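# Align odd knobs in each knob box row

## Task

The knob box has rows of knobs (A1 to A4, B1 to B4, etc.), and in every row three or more knobs already share one mark. Rotate each knob whose mark differs from its row's shared mark until it matches. Every knob that already agreed must still be on its original mark when the scene ends.

## Robot and tools

Robot: two six-joint arms, left_arm and right_arm, each ending in a two-finger parallel gripper that opens up to 50 mm. The left base sits at (-0.065, +0.448, 0) m and the right at (+0.003, -0.484, 0) m, each yawed very slightly. A two-camera stand is bolted behind them.

Frame: the scene frame has its origin at table-top height, halfway between the arms' nominal bases. +x points out over the table, +y toward left_arm, +z up. Arm names do not match left and right in the images. On the gripper, fingers extend along its own +z and close along its own x. end_effector_position is the point midway between the pads; fingertips reach 17.5 mm past it. A block about 10 cm long sticks out toward the gripper's -y and turns with it.

The 18-number row: every moving argument uses one row covering both arms, all values in [-1, 1]. Numbers 1-9 are left_arm: dx, dy, dz, rx, ry, rz, then gripper position, force_limit, speed. Numbers 10-18 are the same for right_arm. The six pose numbers are offsets, not poses. They are measured along scene axes from that arm's Hand target as it stood when the action or move began. 1.0 equals 0.6 m for dx/dy/dz and 180 degrees for rotation. rx, ry, rz form a single rotation vector applied about the Hand target's position. Six zeros keep or re-request the current Hand target. Because each new call starts from the updated target, sending the same offset twice moves the arm twice. The three gripper numbers are absolute settings. position: +1 is fully open, about -0.65 brings the pads together, and -1 grips, closing until something blocks it. force_limit per pad: -1 about 20 N, 0 about 102 N, +1 about 185 N (the real force may be up to about 15 N more). speed: -1 is 20 mm/s, 0 is 85 mm/s, +1 is 150 mm/s. Both start at +1. Always repeat an idle gripper's previous three numbers, because 0 is a real command. A new force_limit or speed only applies after a position change of 0.01 or more.

execute_actions(actions, cameras): actions is a list of actions. Each action is a table of up to 15 rows; each row is one 1/30 s step, and the last row holds for any remaining steps. One action lasts 0.5 s. Rows inside an action all count from the action's starting pose, not from the row before. An empty list returns state plus all camera images.

move(target, speed, blend, blocking, cameras): target is either one row or a list of up to 15 rows. Every row counts from the same starting Hand targets; rows are not chained. The gripper travels a straight line and turns the shorter way. speed is the path's top speed in m/s (0.002 to 1, default 0.25), with turning capped at twice that number in rad/s; give one value or one per target. blend is a corner radius in m (default 0 = stop at each target). The move lasts at least 0.5 s and at most 10 s. blocking=false returns after roughly 0.5 s while motion continues. Paths do not avoid obstacles or the other arm. Faster moves stray more and hit harder. The result adds a move: line with the ending (done, off_target, moving, held, fault) and limits (paced = pose was clipped, held = steps withheld).

wait(seconds 0 to 10): let time run while commands hold. stop(): brake the running move; fingers keep going. zoom_image(camera, region=[x0,y0,x1,y1]): enlarge part of a camera's newest picture, box no bigger than 504x504 pixels. Camera names: cam_head_left, cam_head_right, cam_high, cam_low, cam_left_wrist, cam_right_wrist, all 896x504. read_manual(section="licences") only returns legal texts. finished_scene(scene, 1 or 2) ends the scene for good; make it the last call of a reply.

Results: end_effector_position (m) and end_effector_quat_wxyz are in the scene frame and may be a few cm off. Hand target is the last commanded pose after clipping; the controller limits each step to 70 mm and 16 degrees from the measured pose. The gripper can settle short of its Hand target; another command, even zeros, asks again, or send the gap as an offset. object_status: 0 moving, 1 blocked while opening, 2 blocked while closing (a grip), 3 reached the position or pads met. Opening in mm is about (250 - position_measured) x 0.202. Flange force is along the gripper's axes and is noisy. Joint velocities may read within noise. Tool commands shows current gripper settings. Watch for MOTOR HOT and OVER-TEMPERATURE FAULT lines.

Avoid: contact torque reaching joint limits (150 N m for waist, shoulder and elbow; 37.6 N m for the three wrist joints) or 150 N of net outside force. Either one freezes that arm for 10 s. The arms are stiff, so aiming even slightly past a solid contact can fault. To stop a push, command the target back behind the gripper. Never let the arms touch or a gripper close on the other arm's fingers, since that can end the scene. Nothing may fall off the table. Do not slam or press hard on the knob box. For knobs, center the knob between the pads, grip gently, turn with rz, release, and lift clear without pulling the knob up or nudging neighbouring knobs.

Each tool is called after ">>>" by a JSON object that holds its "fn" and its "kwargs".

## Session

>>> {"fn": "execute_actions", "kwargs": {"actions": []}}

Scene clock: 0.00 s.
left_arm: end_effector_position=(+0.1790, -0.1054, +0.1641) position_measured=3 object_status=3 end_effector_quat_wxyz=(+0.142, +0.535, +0.596, -0.582) | right_arm: end_effector_position=(+0.1883, -0.6763, +0.1324) position_measured=3 object_status=3 end_effector_quat_wxyz=(-0.124, +0.753, +0.563, +0.318)
Joint positions: left_arm=[-0.595 0.394 -0.662 1.549 -1.253 -0.432] | right_arm=[-1.03 -0.049 -0.411 -0.595 -1.589 0.884]
Joint velocities: within noise
Flange force (N): no reading
Hand target: left_arm +0.1790, -0.1054, +0.1641; +0.142, +0.535, +0.596, -0.582 | right_arm +0.1883, -0.6763, +0.1324; -0.124, +0.753, +0.563, +0.318
Tool commands: left_gripper/position=+1.0 left_gripper/force_limit=+1.0 left_gripper/speed=+1.0 right_gripper/position=+1.0 right_gripper/force_limit=+1.0 right_gripper/speed=+1.0
camera_calibration:
cam_left_wrist: T_world_to_cam=[[-0.392141, 0.470076, -0.79073, 0.260626], [0.90506, 0.0433537, -0.423068, -0.0659949], [-0.164593, -0.881561, -0.442448, 0.142938], [0, 0, 0, 1]] pos_world=[0.185458, 0.00635582, 0.241407]
cam_right_wrist: T_world_to_cam=[[0.160337, 0.766586, 0.621802, 0.41345], [0.772142, -0.489837, 0.404791, -0.505321], [0.614889, 0.415216, -0.670453, 0.384309], [0, 0, 0, 1]] pos_world=[0.0875815, -0.724042, 0.205126]

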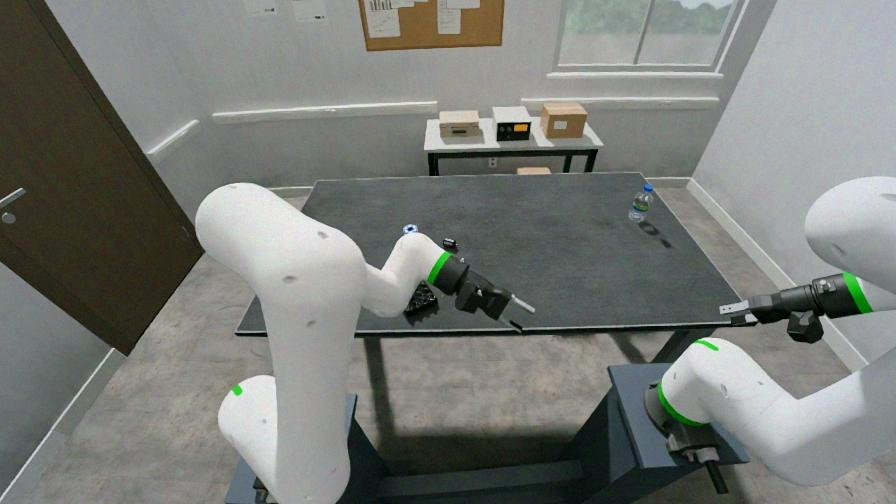

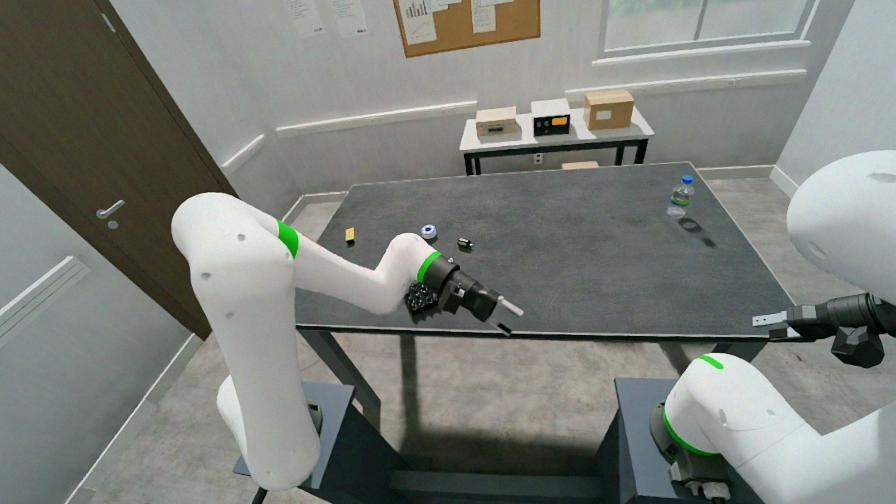

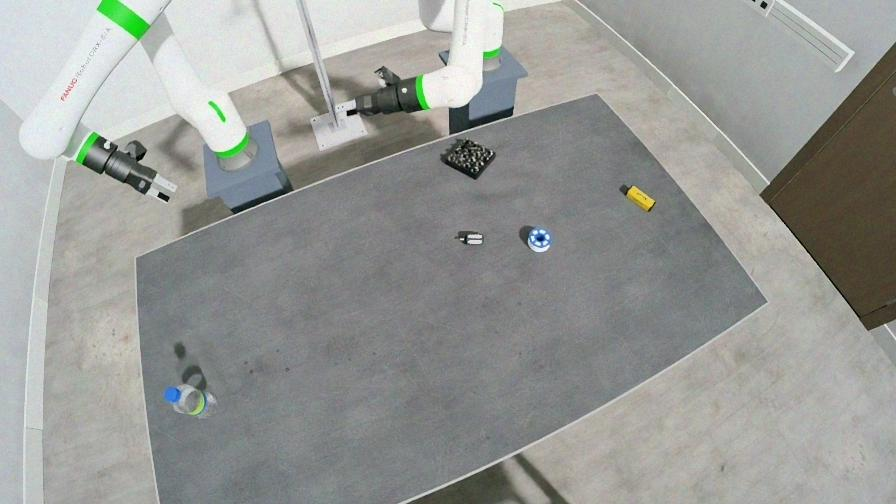

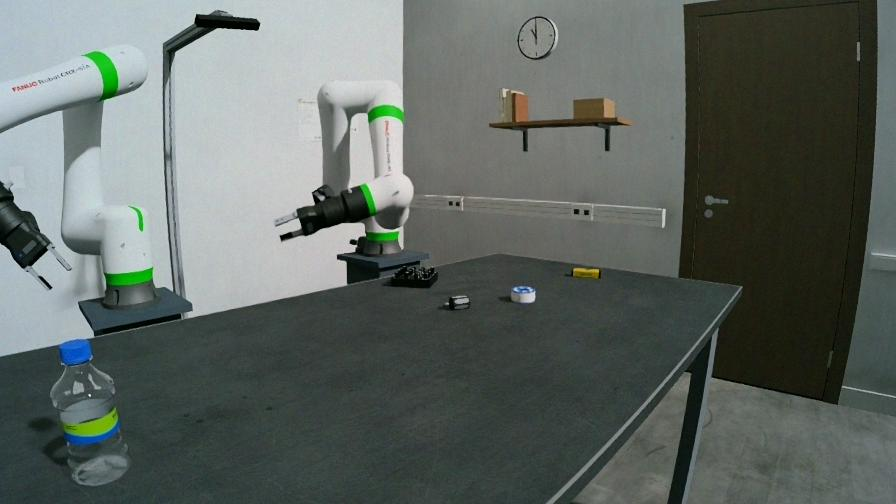

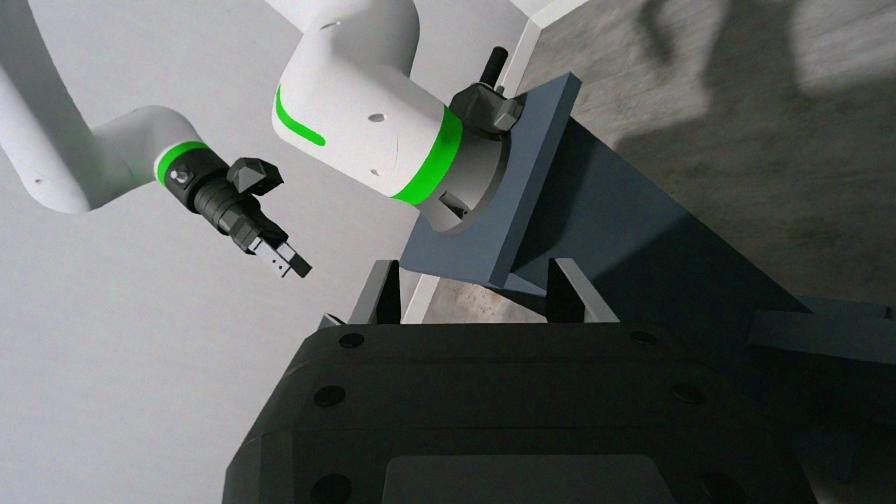

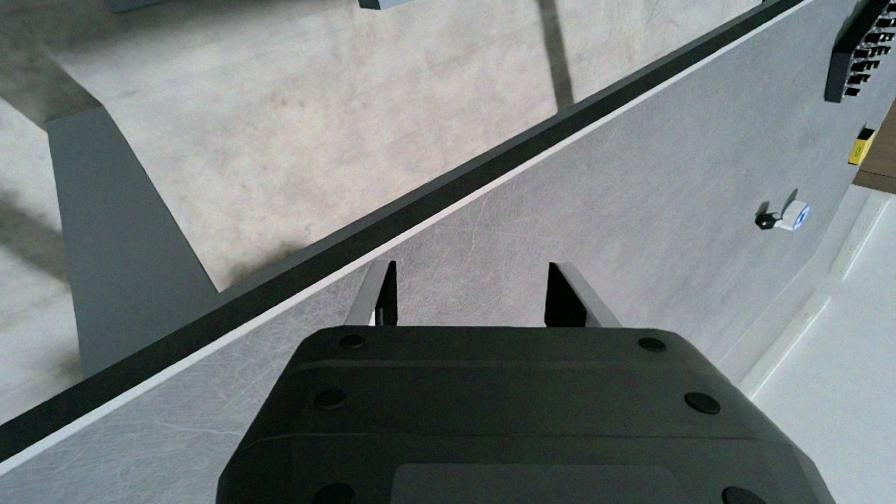

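>>> {"fn": "zoom_image", "kwargs": {"camera": "cam_high", "region": [425, 120, 515, 190]}}

>>> {"fn": "zoom_image", "kwargs": {"camera": "cam_head_right", "region": [395, 270, 455, 330]}}

Scaled by 5.600 from the camera's 896x504 image, which has a finer 1280x720 frame.

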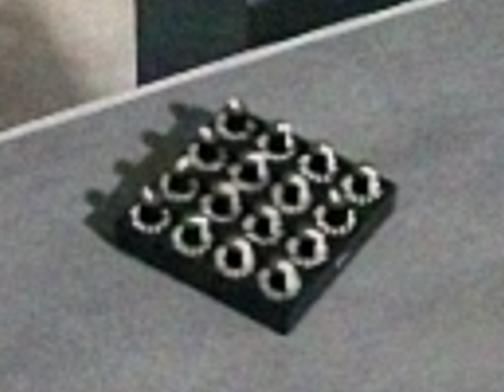

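Scaled by 8.400 from the camera's 896x504 image, which has a finer 1280x720 frame.

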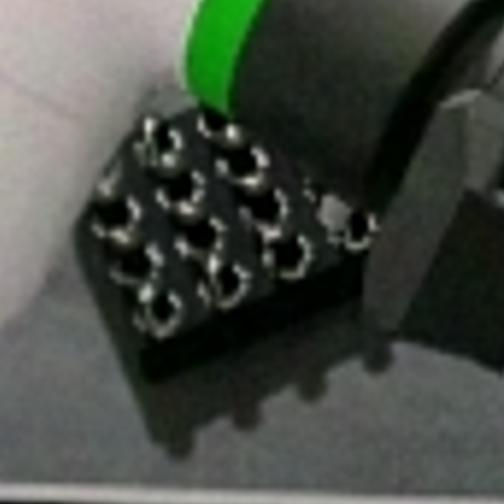

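>>> {"fn": "move", "kwargs": {"target": [[0.1,0.1,0.25,0.1,-0.1,-0.06,1,1,1,0,0,0,0,0,0,1,1,1],[0.3317,0.439,0.12,0.279,-0.3077,-0.1863,1,1,1,0,0,0,0,0,0,1,1,1]], "blend": 0.03, "cameras": ["cam_left_wrist","cam_high"]}}

Scene clock: 15.73 s.
left_arm: end_effector_position=(+0.3781, +0.1580, +0.2361) position_measured=3 object_status=3 end_effector_quat_wxyz=(+0.000, +0.878, +0.478, -0.001) | right_arm: end_effector_position=(+0.1883, -0.6763, +0.1324) position_measured=3 object_status=3 end_effector_quat_wxyz=(-0.124, +0.753, +0.563, +0.318)
Joint positions: left_arm=[-0.292 0.21 0.127 0.002 -1.489 -0.244] | right_arm=[-1.03 -0.049 -0.411 -0.595 -1.589 0.884]
Flange force (N): left_arm=[1.3 4.1 -1.4] | right_arm=[1.7 3.0 -2.5]
Hand target: left_arm +0.3781, +0.1580, +0.2361; +0.000, +0.878, +0.478, -0.001 | right_arm +0.1883, -0.6763, +0.1324; -0.124, +0.753, +0.563, +0.318
Off the commanded pose: left_arm 0.000 m, 0 deg | right_arm 0.000 m, 0 deg.
move: done
camera_calibration:
cam_left_wrist: T_world_to_cam=[[0.54117, 0.840895, -0.00557573, -0.325089], [0.795674, -0.5099, 0.326963, -0.275418], [0.272098, -0.181379, -0.945021, 0.282687], [0, 0, 0, 1]] pos_world=[0.318153, 0.184203, 0.355384]
Images, in order (width x height): cam_high 896x504, cam_left_wrist 896x504.

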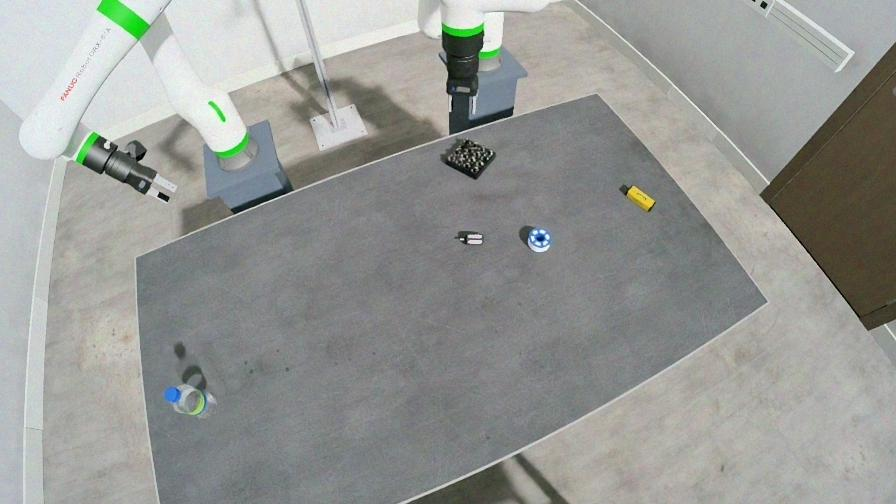

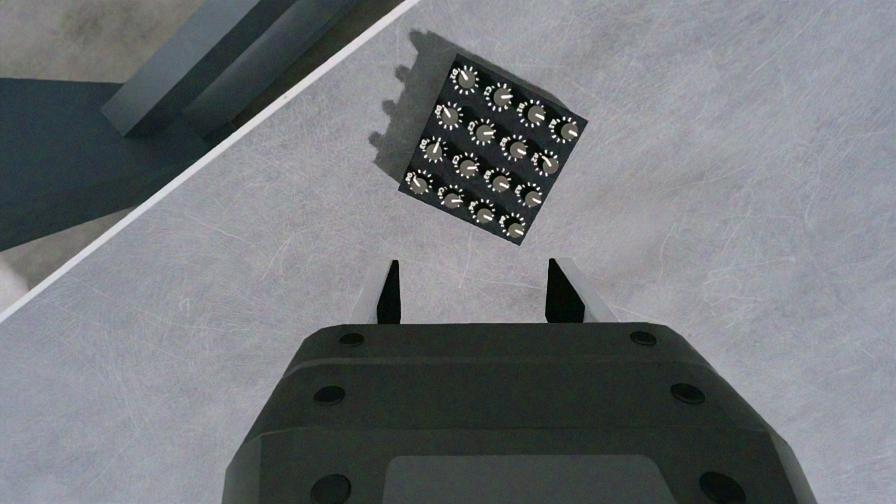

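>>> {"fn": "zoom_image", "kwargs": {"camera": "cam_left_wrist", "region": [390, 45, 600, 255]}}

>>> {"fn": "zoom_image", "kwargs": {"camera": "cam_left_wrist", "region": [430, 50, 515, 135]}}

>>> {"fn": "zoom_image", "kwargs": {"camera": "cam_left_wrist", "region": [510, 75, 595, 160]}}

>>> {"fn": "zoom_image", "kwargs": {"camera": "cam_left_wrist", "region": [395, 125, 480, 210]}}

>>> {"fn": "zoom_image", "kwargs": {"camera": "cam_left_wrist", "region": [465, 160, 550, 245]}}

Scaled by 2.400 from the camera's 896x504 image, which has a finer 1280x720 frame.

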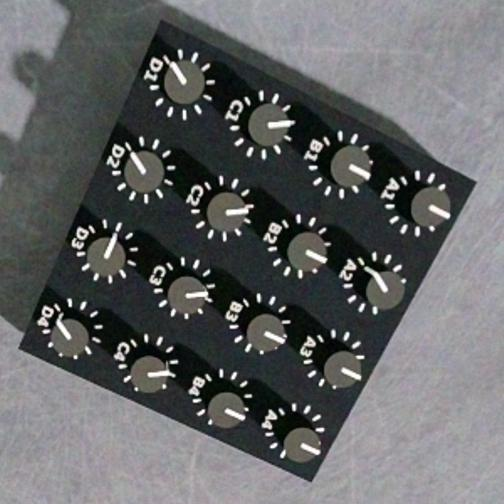

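Scaled by 5.929 from the camera's 896x504 image, which has a finer 1280x720 frame.

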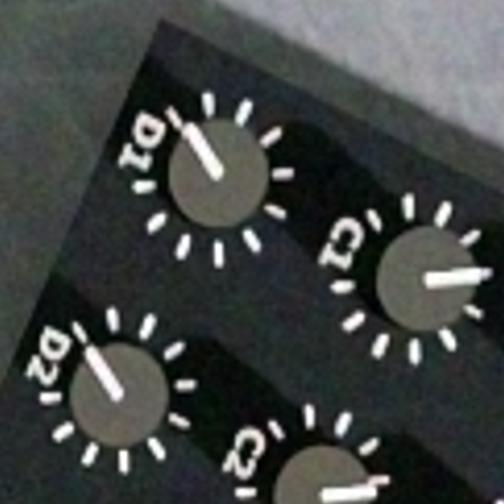

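Scaled by 5.929 from the camera's 896x504 image, which has a finer 1280x720 frame.

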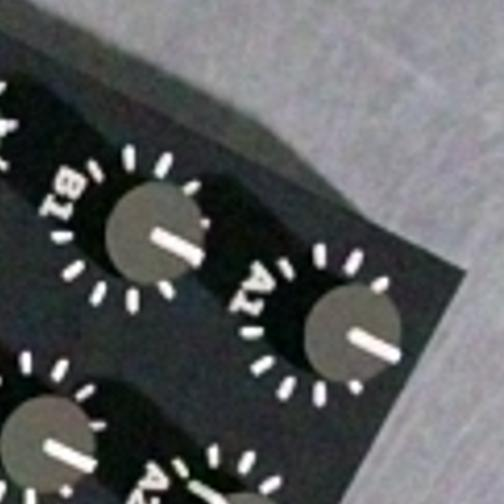

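Scaled by 5.929 from the camera's 896x504 image, which has a finer 1280x720 frame.

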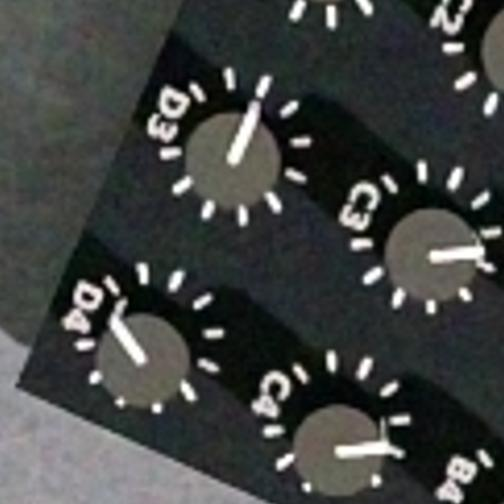

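Scaled by 5.929 from the camera's 896x504 image, which has a finer 1280x720 frame.

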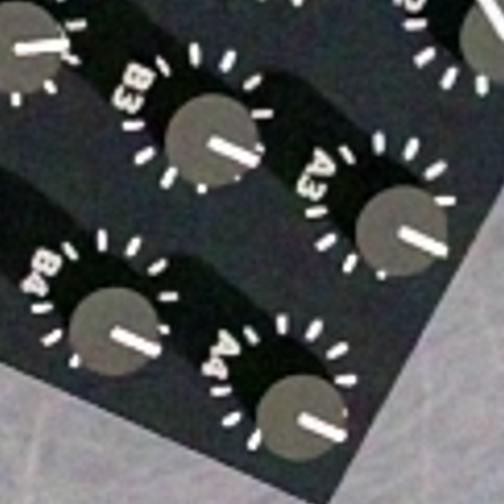

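>>> {"fn": "move", "kwargs": {"target": [0.0257,0.1062,-0.177,0,0,0,0,-1,0,0,0,0,0,0,0,1,1,1], "cameras": ["cam_left_wrist"]}}

>>> {"fn": "zoom_image", "kwargs": {"camera": "cam_left_wrist", "region": [300, 60, 600, 340]}}

Scene clock: 42.53 s.
left_arm: end_effector_position=(+0.3935, +0.2217, +0.1299) position_measured=152 object_status=3 end_effector_quat_wxyz=(+0.000, +0.878, +0.478, -0.001) | right_arm: end_effector_position=(+0.1883, -0.6763, +0.1324) position_measured=3 object_status=3 end_effector_quat_wxyz=(-0.124, +0.753, +0.563, +0.318)
Joint positions: left_arm=[-0.162 0.218 -0.116 0.002 -1.237 -0.374] | right_arm=[-1.03 -0.049 -0.411 -0.595 -1.589 0.884]
Flange force (N): left_arm=[1.4 2.6 -0.5] | right_arm=[1.5 3.0 -2.0]
Hand target: left_arm +0.3935, +0.2217, +0.1299; +0.000, +0.878, +0.478, -0.001 | right_arm +0.1883, -0.6763, +0.1324; -0.124, +0.753, +0.563, +0.318
Off the commanded pose: left_arm 0.000 m, 0 deg | right_arm 0.000 m, 0 deg.
move: done
camera_calibration:
cam_left_wrist: T_world_to_cam=[[0.541171, 0.840894, -0.00557559, -0.38758], [0.795674, -0.5099, 0.326963, -0.220467], [0.272098, -0.181379, -0.945021, 0.18969], [0, 0, 0, 1]] pos_world=[0.333553, 0.247903, 0.249184]
Images, in order (width x height): cam_left_wrist 896x504.

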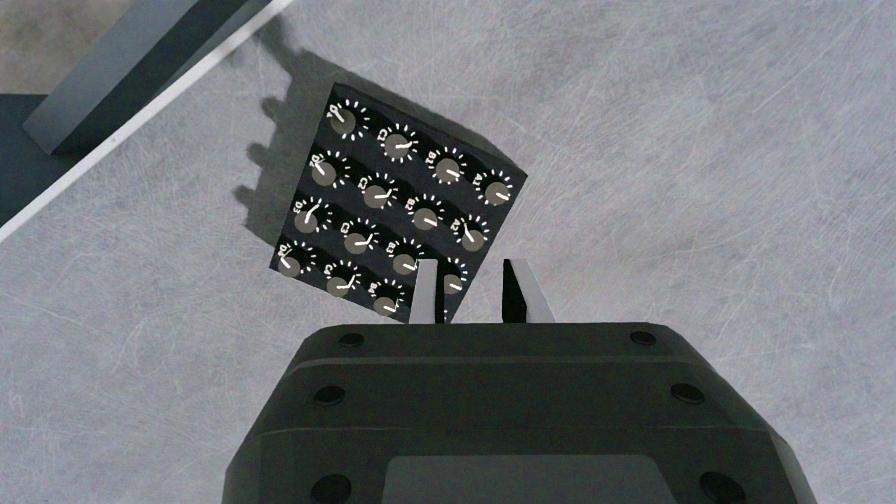

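Scaled by 1.680 from the camera's 896x504 image, which has a finer 1280x720 frame.

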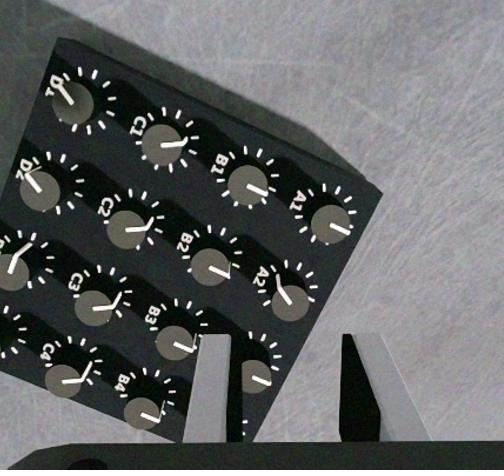

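>>> {"fn": "move", "kwargs": {"target": [0.004,0.0012,-0.1,0,0,0,0,-1,0,0,0,0,0,0,0,1,1,1], "cameras": ["cam_left_wrist","cam_high"], "speed": 0.15}}

>>> {"fn": "zoom_image", "kwargs": {"camera": "cam_left_wrist", "region": [300, 180, 600, 340]}}

>>> {"fn": "zoom_image", "kwargs": {"camera": "cam_high", "region": [425, 120, 515, 190]}}

Scene clock: 51.93 s.
left_arm: end_effector_position=(+0.3959, +0.2224, +0.0699) position_measured=152 object_status=3 end_effector_quat_wxyz=(+0.000, +0.878, +0.478, -0.001) | right_arm: end_effector_position=(+0.1883, -0.6763, +0.1324) position_measured=3 object_status=3 end_effector_quat_wxyz=(-0.124, +0.753, +0.563, +0.318)
Joint positions: left_arm=[-0.159 0.28 -0.19 0.002 -1.102 -0.377] | right_arm=[-1.03 -0.049 -0.411 -0.595 -1.589 0.884]
Flange force (N): left_arm=[1.5 3.0 0.4] | right_arm=[1.9 2.3 -1.4]
Hand target: left_arm +0.3959, +0.2224, +0.0699; +0.000, +0.878, +0.478, -0.001 | right_arm +0.1883, -0.6763, +0.1324; -0.124, +0.753, +0.563, +0.318
Off the commanded pose: left_arm 0.000 m, 0 deg | right_arm 0.000 m, 0 deg.
move: done
camera_calibration:
cam_left_wrist: T_world_to_cam=[[0.541155, 0.840904, -0.00552457, -0.389809], [0.795652, -0.509885, 0.327038, -0.202413], [0.272191, -0.181374, -0.944995, 0.132425], [0, 0, 0, 1]] pos_world=[0.335953, 0.248603, 0.189184]
Images, in order (width x height): cam_high 896x504, cam_left_wrist 896x504.

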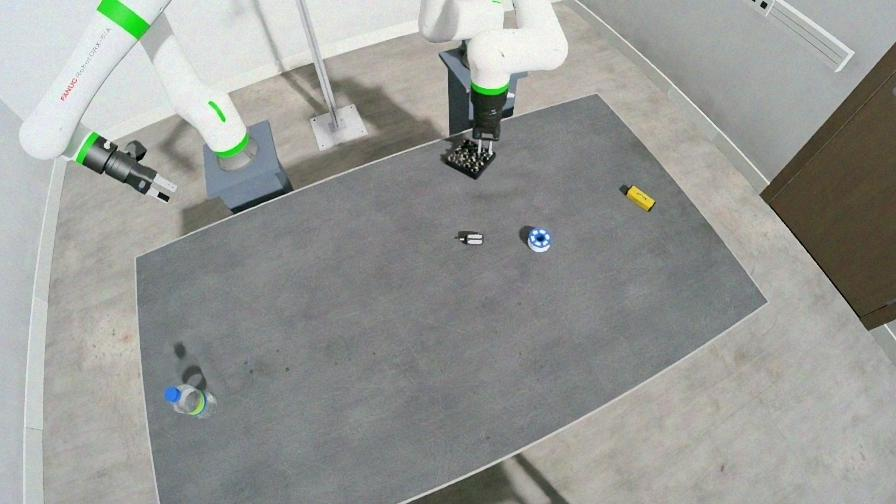

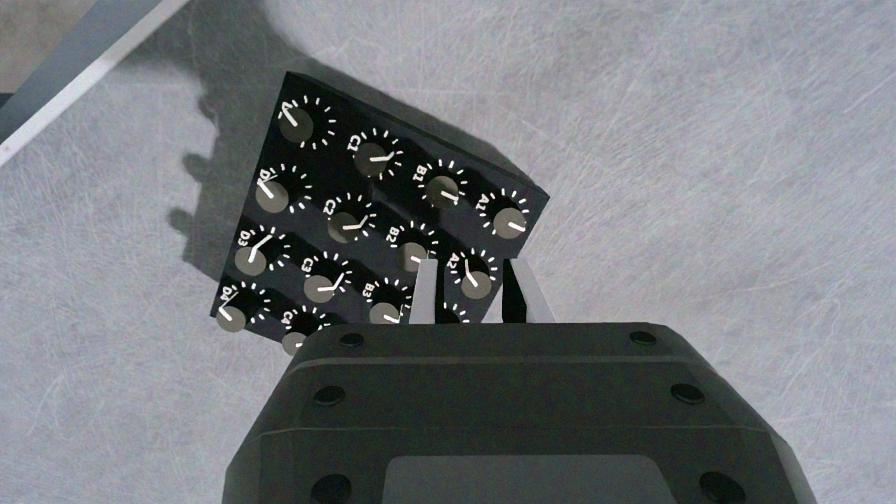

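Scaled by 1.680 from the camera's 896x504 image, which has a finer 1280x720 frame.

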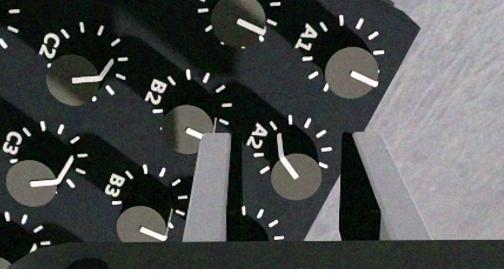

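Scaled by 5.600 from the camera's 896x504 image, which has a finer 1280x720 frame.

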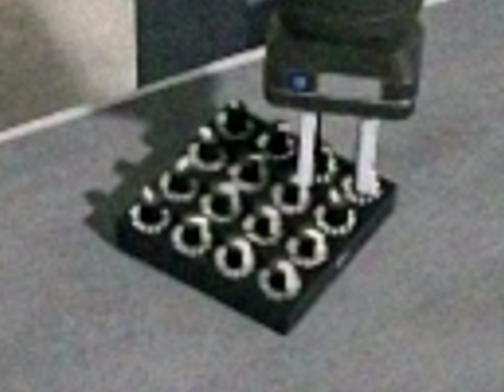

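>>> {"fn": "move", "kwargs": {"target": [[0.005,0.0015,0,0,0,0,0,-1,-1,0,0,0,0,0,0,1,1,1],[0.005,0.0015,-0.03,0,0,0,0,-1,-1,0,0,0,0,0,0,1,1,1]], "cameras": ["cam_left_wrist","cam_high"], "speed": 0.05}}

>>> {"fn": "zoom_image", "kwargs": {"camera": "cam_left_wrist", "region": [300, 180, 600, 340]}}

>>> {"fn": "zoom_image", "kwargs": {"camera": "cam_high", "region": [425, 120, 515, 190]}}

Scene clock: 64.00 s.
left_arm: end_effector_position=(+0.3989, +0.2233, +0.0519) position_measured=152 object_status=3 end_effector_quat_wxyz=(+0.000, +0.878, +0.478, -0.001) | right_arm: end_effector_position=(+0.1883, -0.6763, +0.1324) position_measured=3 object_status=3 end_effector_quat_wxyz=(-0.124, +0.753, +0.563, +0.318)
Joint positions: left_arm=[-0.156 0.307 -0.203 0.002 -1.062 -0.38] | right_arm=[-1.03 -0.049 -0.411 -0.595 -1.589 0.884]
Flange force (N): left_arm=[1.9 3.3 0.1] | right_arm=[1.2 3.5 -2.3]
Hand target: left_arm +0.3989, +0.2233, +0.0519; +0.000, +0.878, +0.478, -0.001 | right_arm +0.1883, -0.6763, +0.1324; -0.124, +0.753, +0.563, +0.318
Off the commanded pose: left_arm 0.000 m, 0 deg | right_arm 0.000 m, 0 deg.
move: done
camera_calibration:
cam_left_wrist: T_world_to_cam=[[0.54117, 0.840895, -0.00557573, -0.392283], [0.795674, -0.5099, 0.326963, -0.198445], [0.272098, -0.181379, -0.945021, 0.114799], [0, 0, 0, 1]] pos_world=[0.338953, 0.249503, 0.171184]
Images, in order (width x height): cam_high 896x504, cam_left_wrist 896x504.

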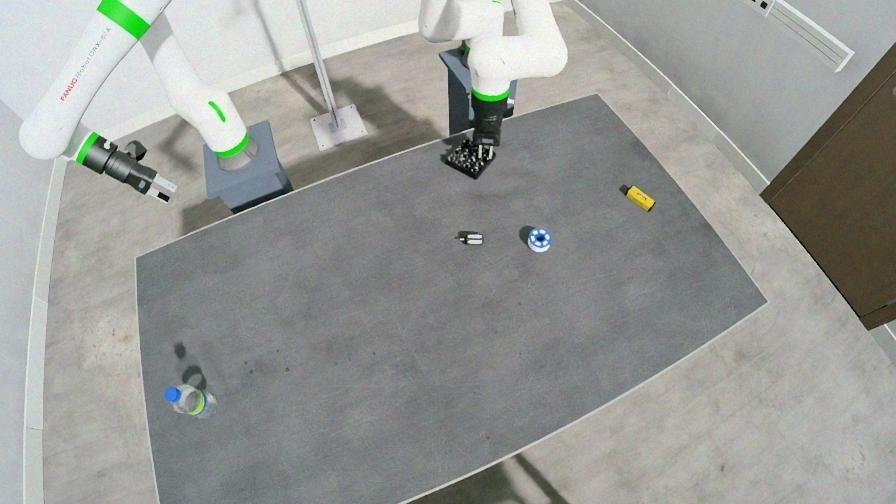

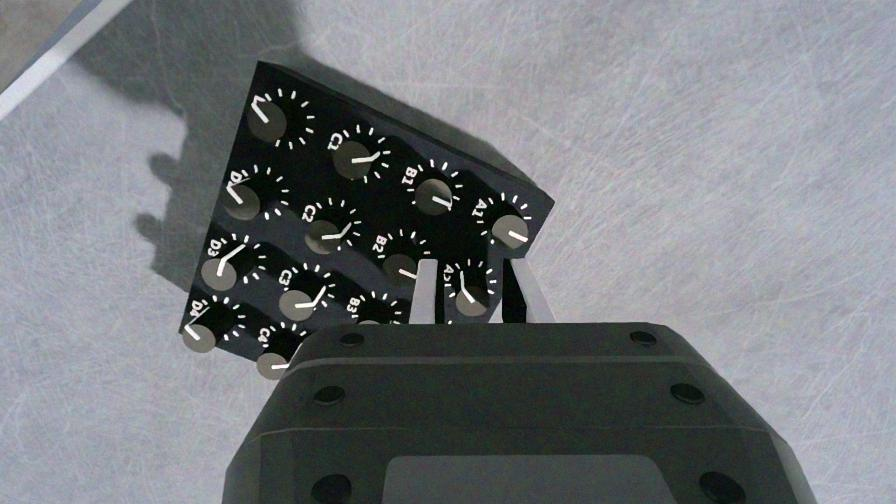

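Scaled by 1.680 from the camera's 896x504 image, which has a finer 1280x720 frame.

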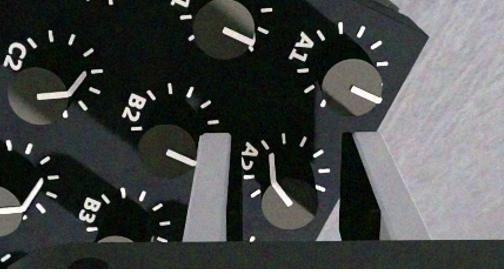

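Scaled by 5.600 from the camera's 896x504 image, which has a finer 1280x720 frame.

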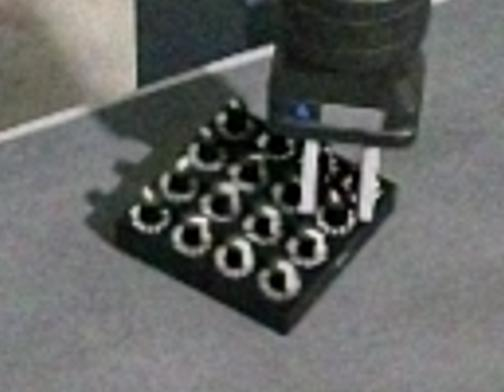

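>>> {"fn": "move", "kwargs": {"target": [[0,0,-0.0067,0,0,0,0,-1,-1,0,0,0,0,0,0,1,1,1],[0,0,-0.0067,0,0,0,-1,-0.9,-1,0,0,0,0,0,0,1,1,1]], "cameras": ["cam_left_wrist","cam_high"], "speed": 0.03}}

>>> {"fn": "zoom_image", "kwargs": {"camera": "cam_left_wrist", "region": [300, 180, 600, 340]}}

>>> {"fn": "zoom_image", "kwargs": {"camera": "cam_high", "region": [425, 120, 515, 190]}}

Scene clock: 68.80 s.
left_arm: end_effector_position=(+0.3989, +0.2233, +0.0479) position_measured=199 object_status=2 end_effector_quat_wxyz=(+0.000, +0.878, +0.478, -0.001) | right_arm: end_effector_position=(+0.1883, -0.6763, +0.1324) position_measured=3 object_status=3 end_effector_quat_wxyz=(-0.124, +0.753, +0.563, +0.318)
Joint positions: left_arm=[-0.156 0.312 -0.207 0.002 -1.053 -0.38] | right_arm=[-1.03 -0.049 -0.411 -0.595 -1.589 0.884]
Flange force (N): left_arm=[-0.1 2.1 0.5] | right_arm=[1.5 3.1 -1.7]
Hand target: left_arm +0.3989, +0.2233, +0.0479; +0.000, +0.878, +0.478, -0.001 | right_arm +0.1883, -0.6763, +0.1324; -0.124, +0.753, +0.563, +0.318
Off the commanded pose: left_arm 0.000 m, 0 deg | right_arm 0.000 m, 0 deg.
move: done
camera_calibration:
cam_left_wrist: T_world_to_cam=[[0.54106, 0.840965, -0.00562184, -0.392277], [0.795749, -0.509784, 0.326962, -0.197192], [0.272098, -0.18138, -0.945021, 0.111019], [0, 0, 0, 1]] pos_world=[0.338953, 0.249503, 0.167184]
Images, in order (width x height): cam_high 896x504, cam_left_wrist 896x504.

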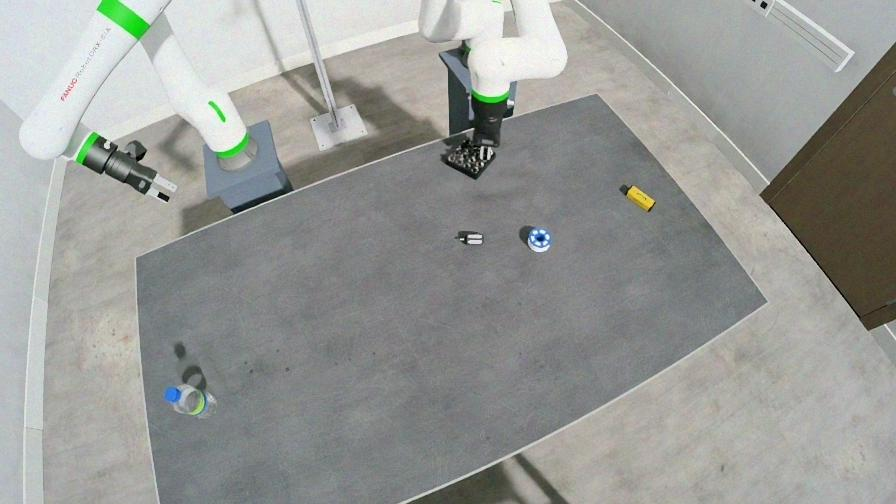

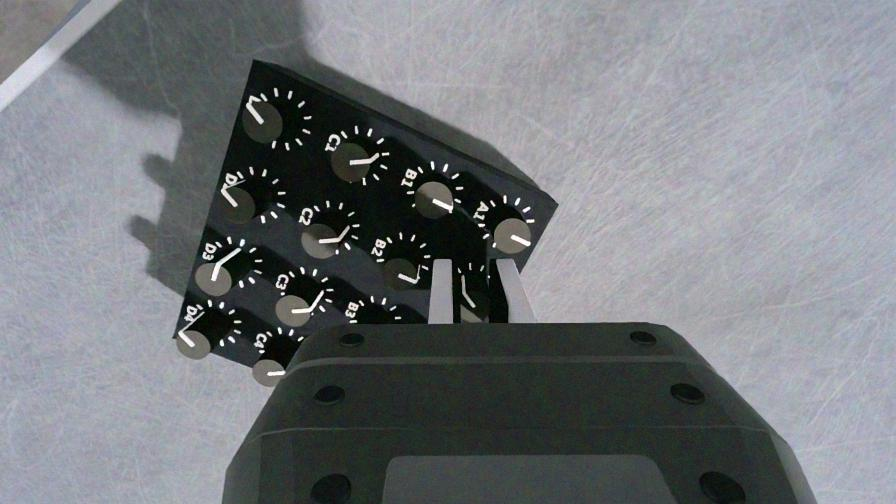

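Scaled by 1.680 from the camera's 896x504 image, which has a finer 1280x720 frame.

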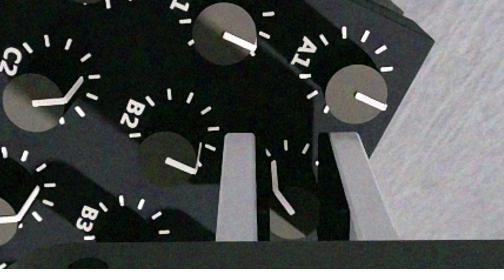

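Scaled by 5.600 from the camera's 896x504 image, which has a finer 1280x720 frame.

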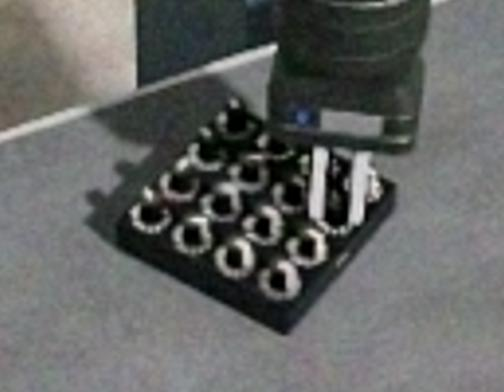

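>>> {"fn": "move", "kwargs": {"target": [0,0,0,0,0,-0.8333,-1,-0.9,-1,0,0,0,0,0,0,1,1,1], "speed": 0.3}}

>>> {"fn": "move", "kwargs": {"target": [[0,0,0,0,0,0,0,-0.9,-1,0,0,0,0,0,0,1,1,1],[0,0,0.05,0,0,0,0,-0.9,-1,0,0,0,0,0,0,1,1,1],[0,0,0.1,0,0,0.8333,0,-0.9,-1,0,0,0,0,0,0,1,1,1]], "speed": [0.1,0.1,0.4], "cameras": ["cam_left_wrist"]}}

>>> {"fn": "zoom_image", "kwargs": {"camera": "cam_left_wrist", "region": [200, 60, 600, 340]}}

Scene clock: 77.47 s.
left_arm: end_effector_position=(+0.3989, +0.2233, +0.0479) position_measured=199 object_status=2 end_effector_quat_wxyz=(-0.001, +0.689, -0.725, -0.001) | right_arm: end_effector_position=(+0.1883, -0.6763, +0.1324) position_measured=3 object_status=3 end_effector_quat_wxyz=(-0.124, +0.753, +0.563, +0.318)
Joint positions: left_arm=[-0.159 0.312 -0.206 -0.002 -1.054 -2.993] | right_arm=[-1.03 -0.049 -0.411 -0.595 -1.589 0.884]
Flange force (N): left_arm=[1.0 -3.5 0.1] | right_arm=[0.6 3.0 -2.8]
Hand target: left_arm +0.3989, +0.2233, +0.0479; -0.001, +0.689, -0.725, -0.001 | right_arm +0.1883, -0.6763, +0.1324; -0.124, +0.753, +0.563, +0.318
Off the commanded pose: left_arm 0.000 m, 0 deg | right_arm 0.000 m, 0 deg.
move: done

Scene clock: 82.53 s.
left_arm: end_effector_position=(+0.3989, +0.2233, +0.1079) position_measured=152 object_status=3 end_effector_quat_wxyz=(+0.000, +0.878, +0.478, -0.001) | right_arm: end_effector_position=(+0.1883, -0.6763, +0.1324) position_measured=3 object_status=3 end_effector_quat_wxyz=(-0.124, +0.753, +0.563, +0.318)
Joint positions: left_arm=[-0.156 0.247 -0.135 0.002 -1.19 -0.38] | right_arm=[-1.03 -0.049 -0.411 -0.595 -1.589 0.884]
Flange force (N): left_arm=[1.7 1.6 0.3] | right_arm=[0.9 3.1 -2.2]
Hand target: left_arm +0.3989, +0.2233, +0.1079; +0.000, +0.878, +0.478, -0.001 | right_arm +0.1883, -0.6763, +0.1324; -0.124, +0.753, +0.563, +0.318
Off the commanded pose: left_arm 0.000 m, 0 deg | right_arm 0.000 m, 0 deg.
move: done
camera_calibration:
cam_left_wrist: T_world_to_cam=[[0.54117, 0.840895, -0.00557573, -0.39197], [0.795674, -0.5099, 0.326963, -0.216755], [0.272098, -0.181379, -0.945021, 0.16772], [0, 0, 0, 1]] pos_world=[0.338953, 0.249503, 0.227184]
Images, in order (width x height): cam_left_wrist 896x504.

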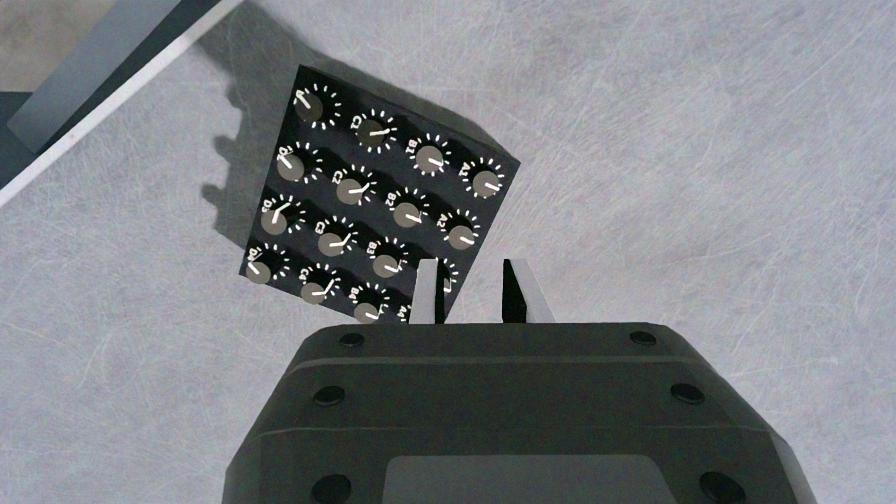

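Scaled by 1.260 from the camera's 896x504 image, which has a finer 1280x720 frame.

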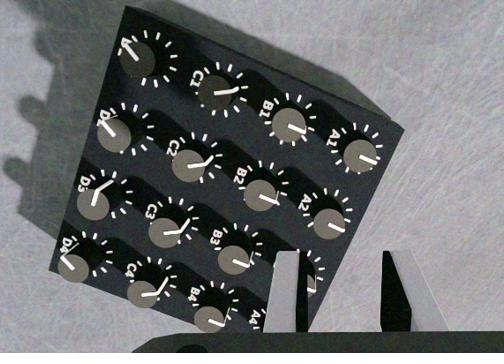

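>>> {"fn": "move", "kwargs": {"target": [[-0.0865,-0.1117,0,0,0,0,0,-0.9,-1,0,0,0,0,0,0,1,1,1],[-0.0865,-0.1117,-0.07,0,0,0,0,-0.9,-1,0,0,0,0,0,0,1,1,1]], "cameras": ["cam_left_wrist","cam_high"], "speed": 0.15}}

>>> {"fn": "zoom_image", "kwargs": {"camera": "cam_left_wrist", "region": [300, 180, 600, 340]}}

>>> {"fn": "zoom_image", "kwargs": {"camera": "cam_high", "region": [425, 120, 515, 190]}}

Scene clock: 89.90 s.
left_arm: end_effector_position=(+0.3470, +0.1564, +0.0659) position_measured=152 object_status=3 end_effector_quat_wxyz=(+0.000, +0.878, +0.478, -0.001) | right_arm: end_effector_position=(+0.1883, -0.6763, +0.1324) position_measured=3 object_status=3 end_effector_quat_wxyz=(-0.124, +0.753, +0.563, +0.318)
Joint positions: left_arm=[-0.316 0.266 -0.219 0.002 -1.087 -0.22] | right_arm=[-1.03 -0.049 -0.411 -0.595 -1.589 0.884]
Flange force (N): left_arm=[0.9 3.7 -0.2] | right_arm=[1.2 3.9 -2.5]
Hand target: left_arm +0.3470, +0.1563, +0.0659; +0.000, +0.878, +0.478, -0.001 | right_arm +0.1883, -0.6763, +0.1324; -0.124, +0.753, +0.563, +0.318
Off the commanded pose: left_arm 0.000 m, 0 deg | right_arm 0.000 m, 0 deg.
move: done
camera_calibration:
cam_left_wrist: T_world_to_cam=[[0.541109, 0.840935, -0.00536612, -0.307806], [0.795681, -0.509903, 0.326942, -0.195888], [0.272201, -0.181181, -0.945029, 0.129934], [0, 0, 0, 1]] pos_world=[0.287053, 0.182503, 0.185184]
Images, in order (width x height): cam_high 896x504, cam_left_wrist 896x504.

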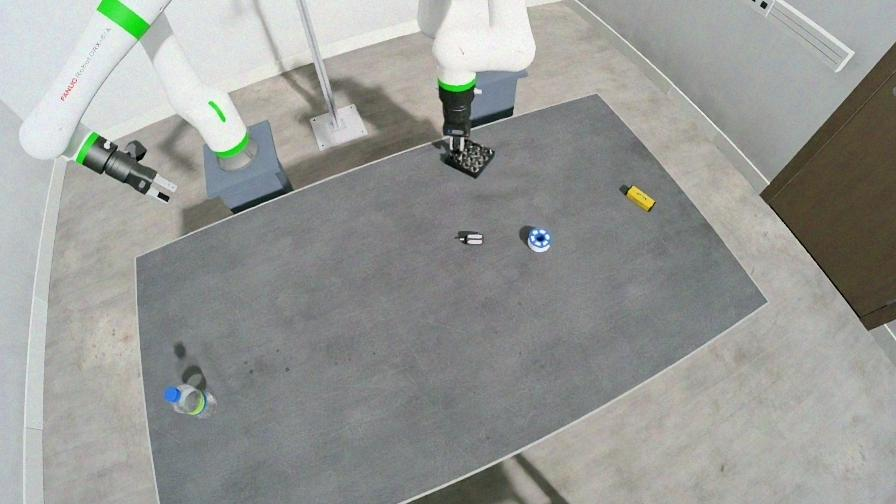

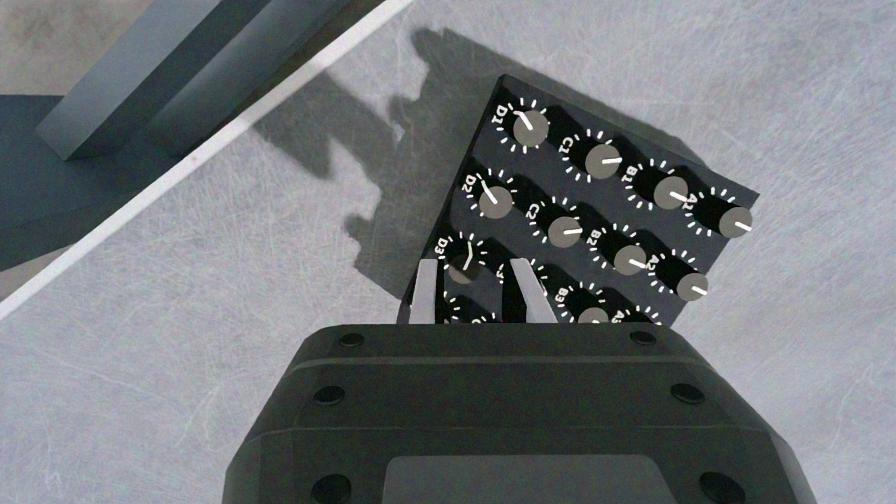

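Scaled by 1.680 from the camera's 896x504 image, which has a finer 1280x720 frame.

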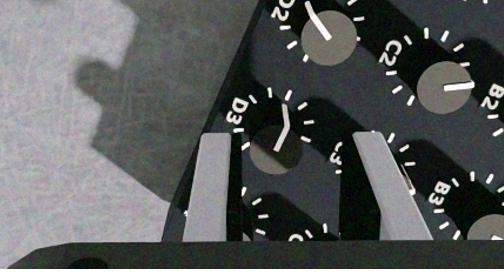

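Scaled by 5.600 from the camera's 896x504 image, which has a finer 1280x720 frame.

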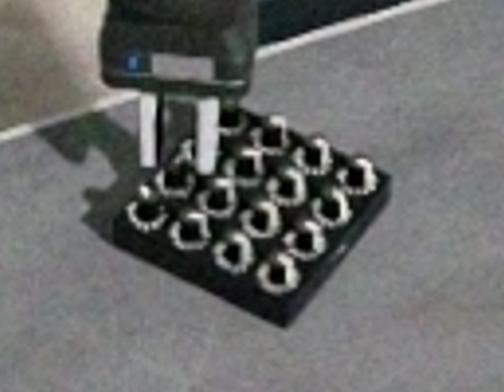

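>>> {"fn": "move", "kwargs": {"target": [[-0.0117,0.0022,0,0,0,0,0,-0.9,-1,0,0,0,0,0,0,1,1,1],[-0.0117,0.0022,-0.03,0,0,0,0,-0.9,-1,0,0,0,0,0,0,1,1,1],[-0.0117,0.0022,-0.03,0,0,0,-1,-0.9,-1,0,0,0,0,0,0,1,1,1]], "cameras": ["cam_left_wrist"], "speed": 0.05}}

>>> {"fn": "zoom_image", "kwargs": {"camera": "cam_left_wrist", "region": [300, 180, 600, 340]}}

Scene clock: 97.17 s.
left_arm: end_effector_position=(+0.3400, +0.1576, +0.0479) position_measured=199 object_status=2 end_effector_quat_wxyz=(+0.000, +0.878, +0.478, -0.001) | right_arm: end_effector_position=(+0.1883, -0.6763, +0.1324) position_measured=3 object_status=3 end_effector_quat_wxyz=(-0.124, +0.753, +0.563, +0.318)
Joint positions: left_arm=[-0.318 0.273 -0.258 0.002 -1.041 -0.218] | right_arm=[-1.03 -0.049 -0.411 -0.595 -1.589 0.884]
Flange force (N): left_arm=[3.4 3.3 0.3] | right_arm=[1.9 2.5 -2.5]
Hand target: left_arm +0.3400, +0.1576, +0.0479; +0.000, +0.878, +0.478, -0.001 | right_arm +0.1883, -0.6763, +0.1324; -0.124, +0.753, +0.563, +0.318
Off the commanded pose: left_arm 0.000 m, 0 deg | right_arm 0.000 m, 0 deg.
move: done
camera_calibration:
cam_left_wrist: T_world_to_cam=[[0.54117, 0.840895, -0.00557573, -0.305183], [0.795674, -0.5099, 0.326963, -0.183772], [0.272098, -0.181379, -0.945021, 0.115129], [0, 0, 0, 1]] pos_world=[0.280053, 0.183803, 0.167184]
Images, in order (width x height): cam_left_wrist 896x504.

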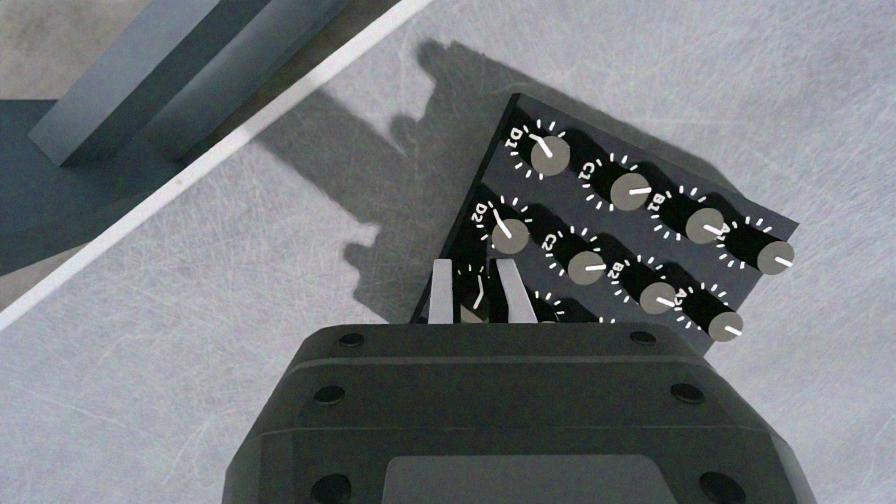

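Scaled by 1.680 from the camera's 896x504 image, which has a finer 1280x720 frame.

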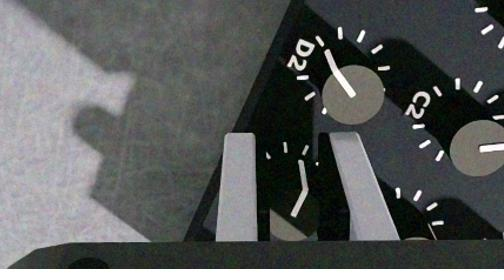

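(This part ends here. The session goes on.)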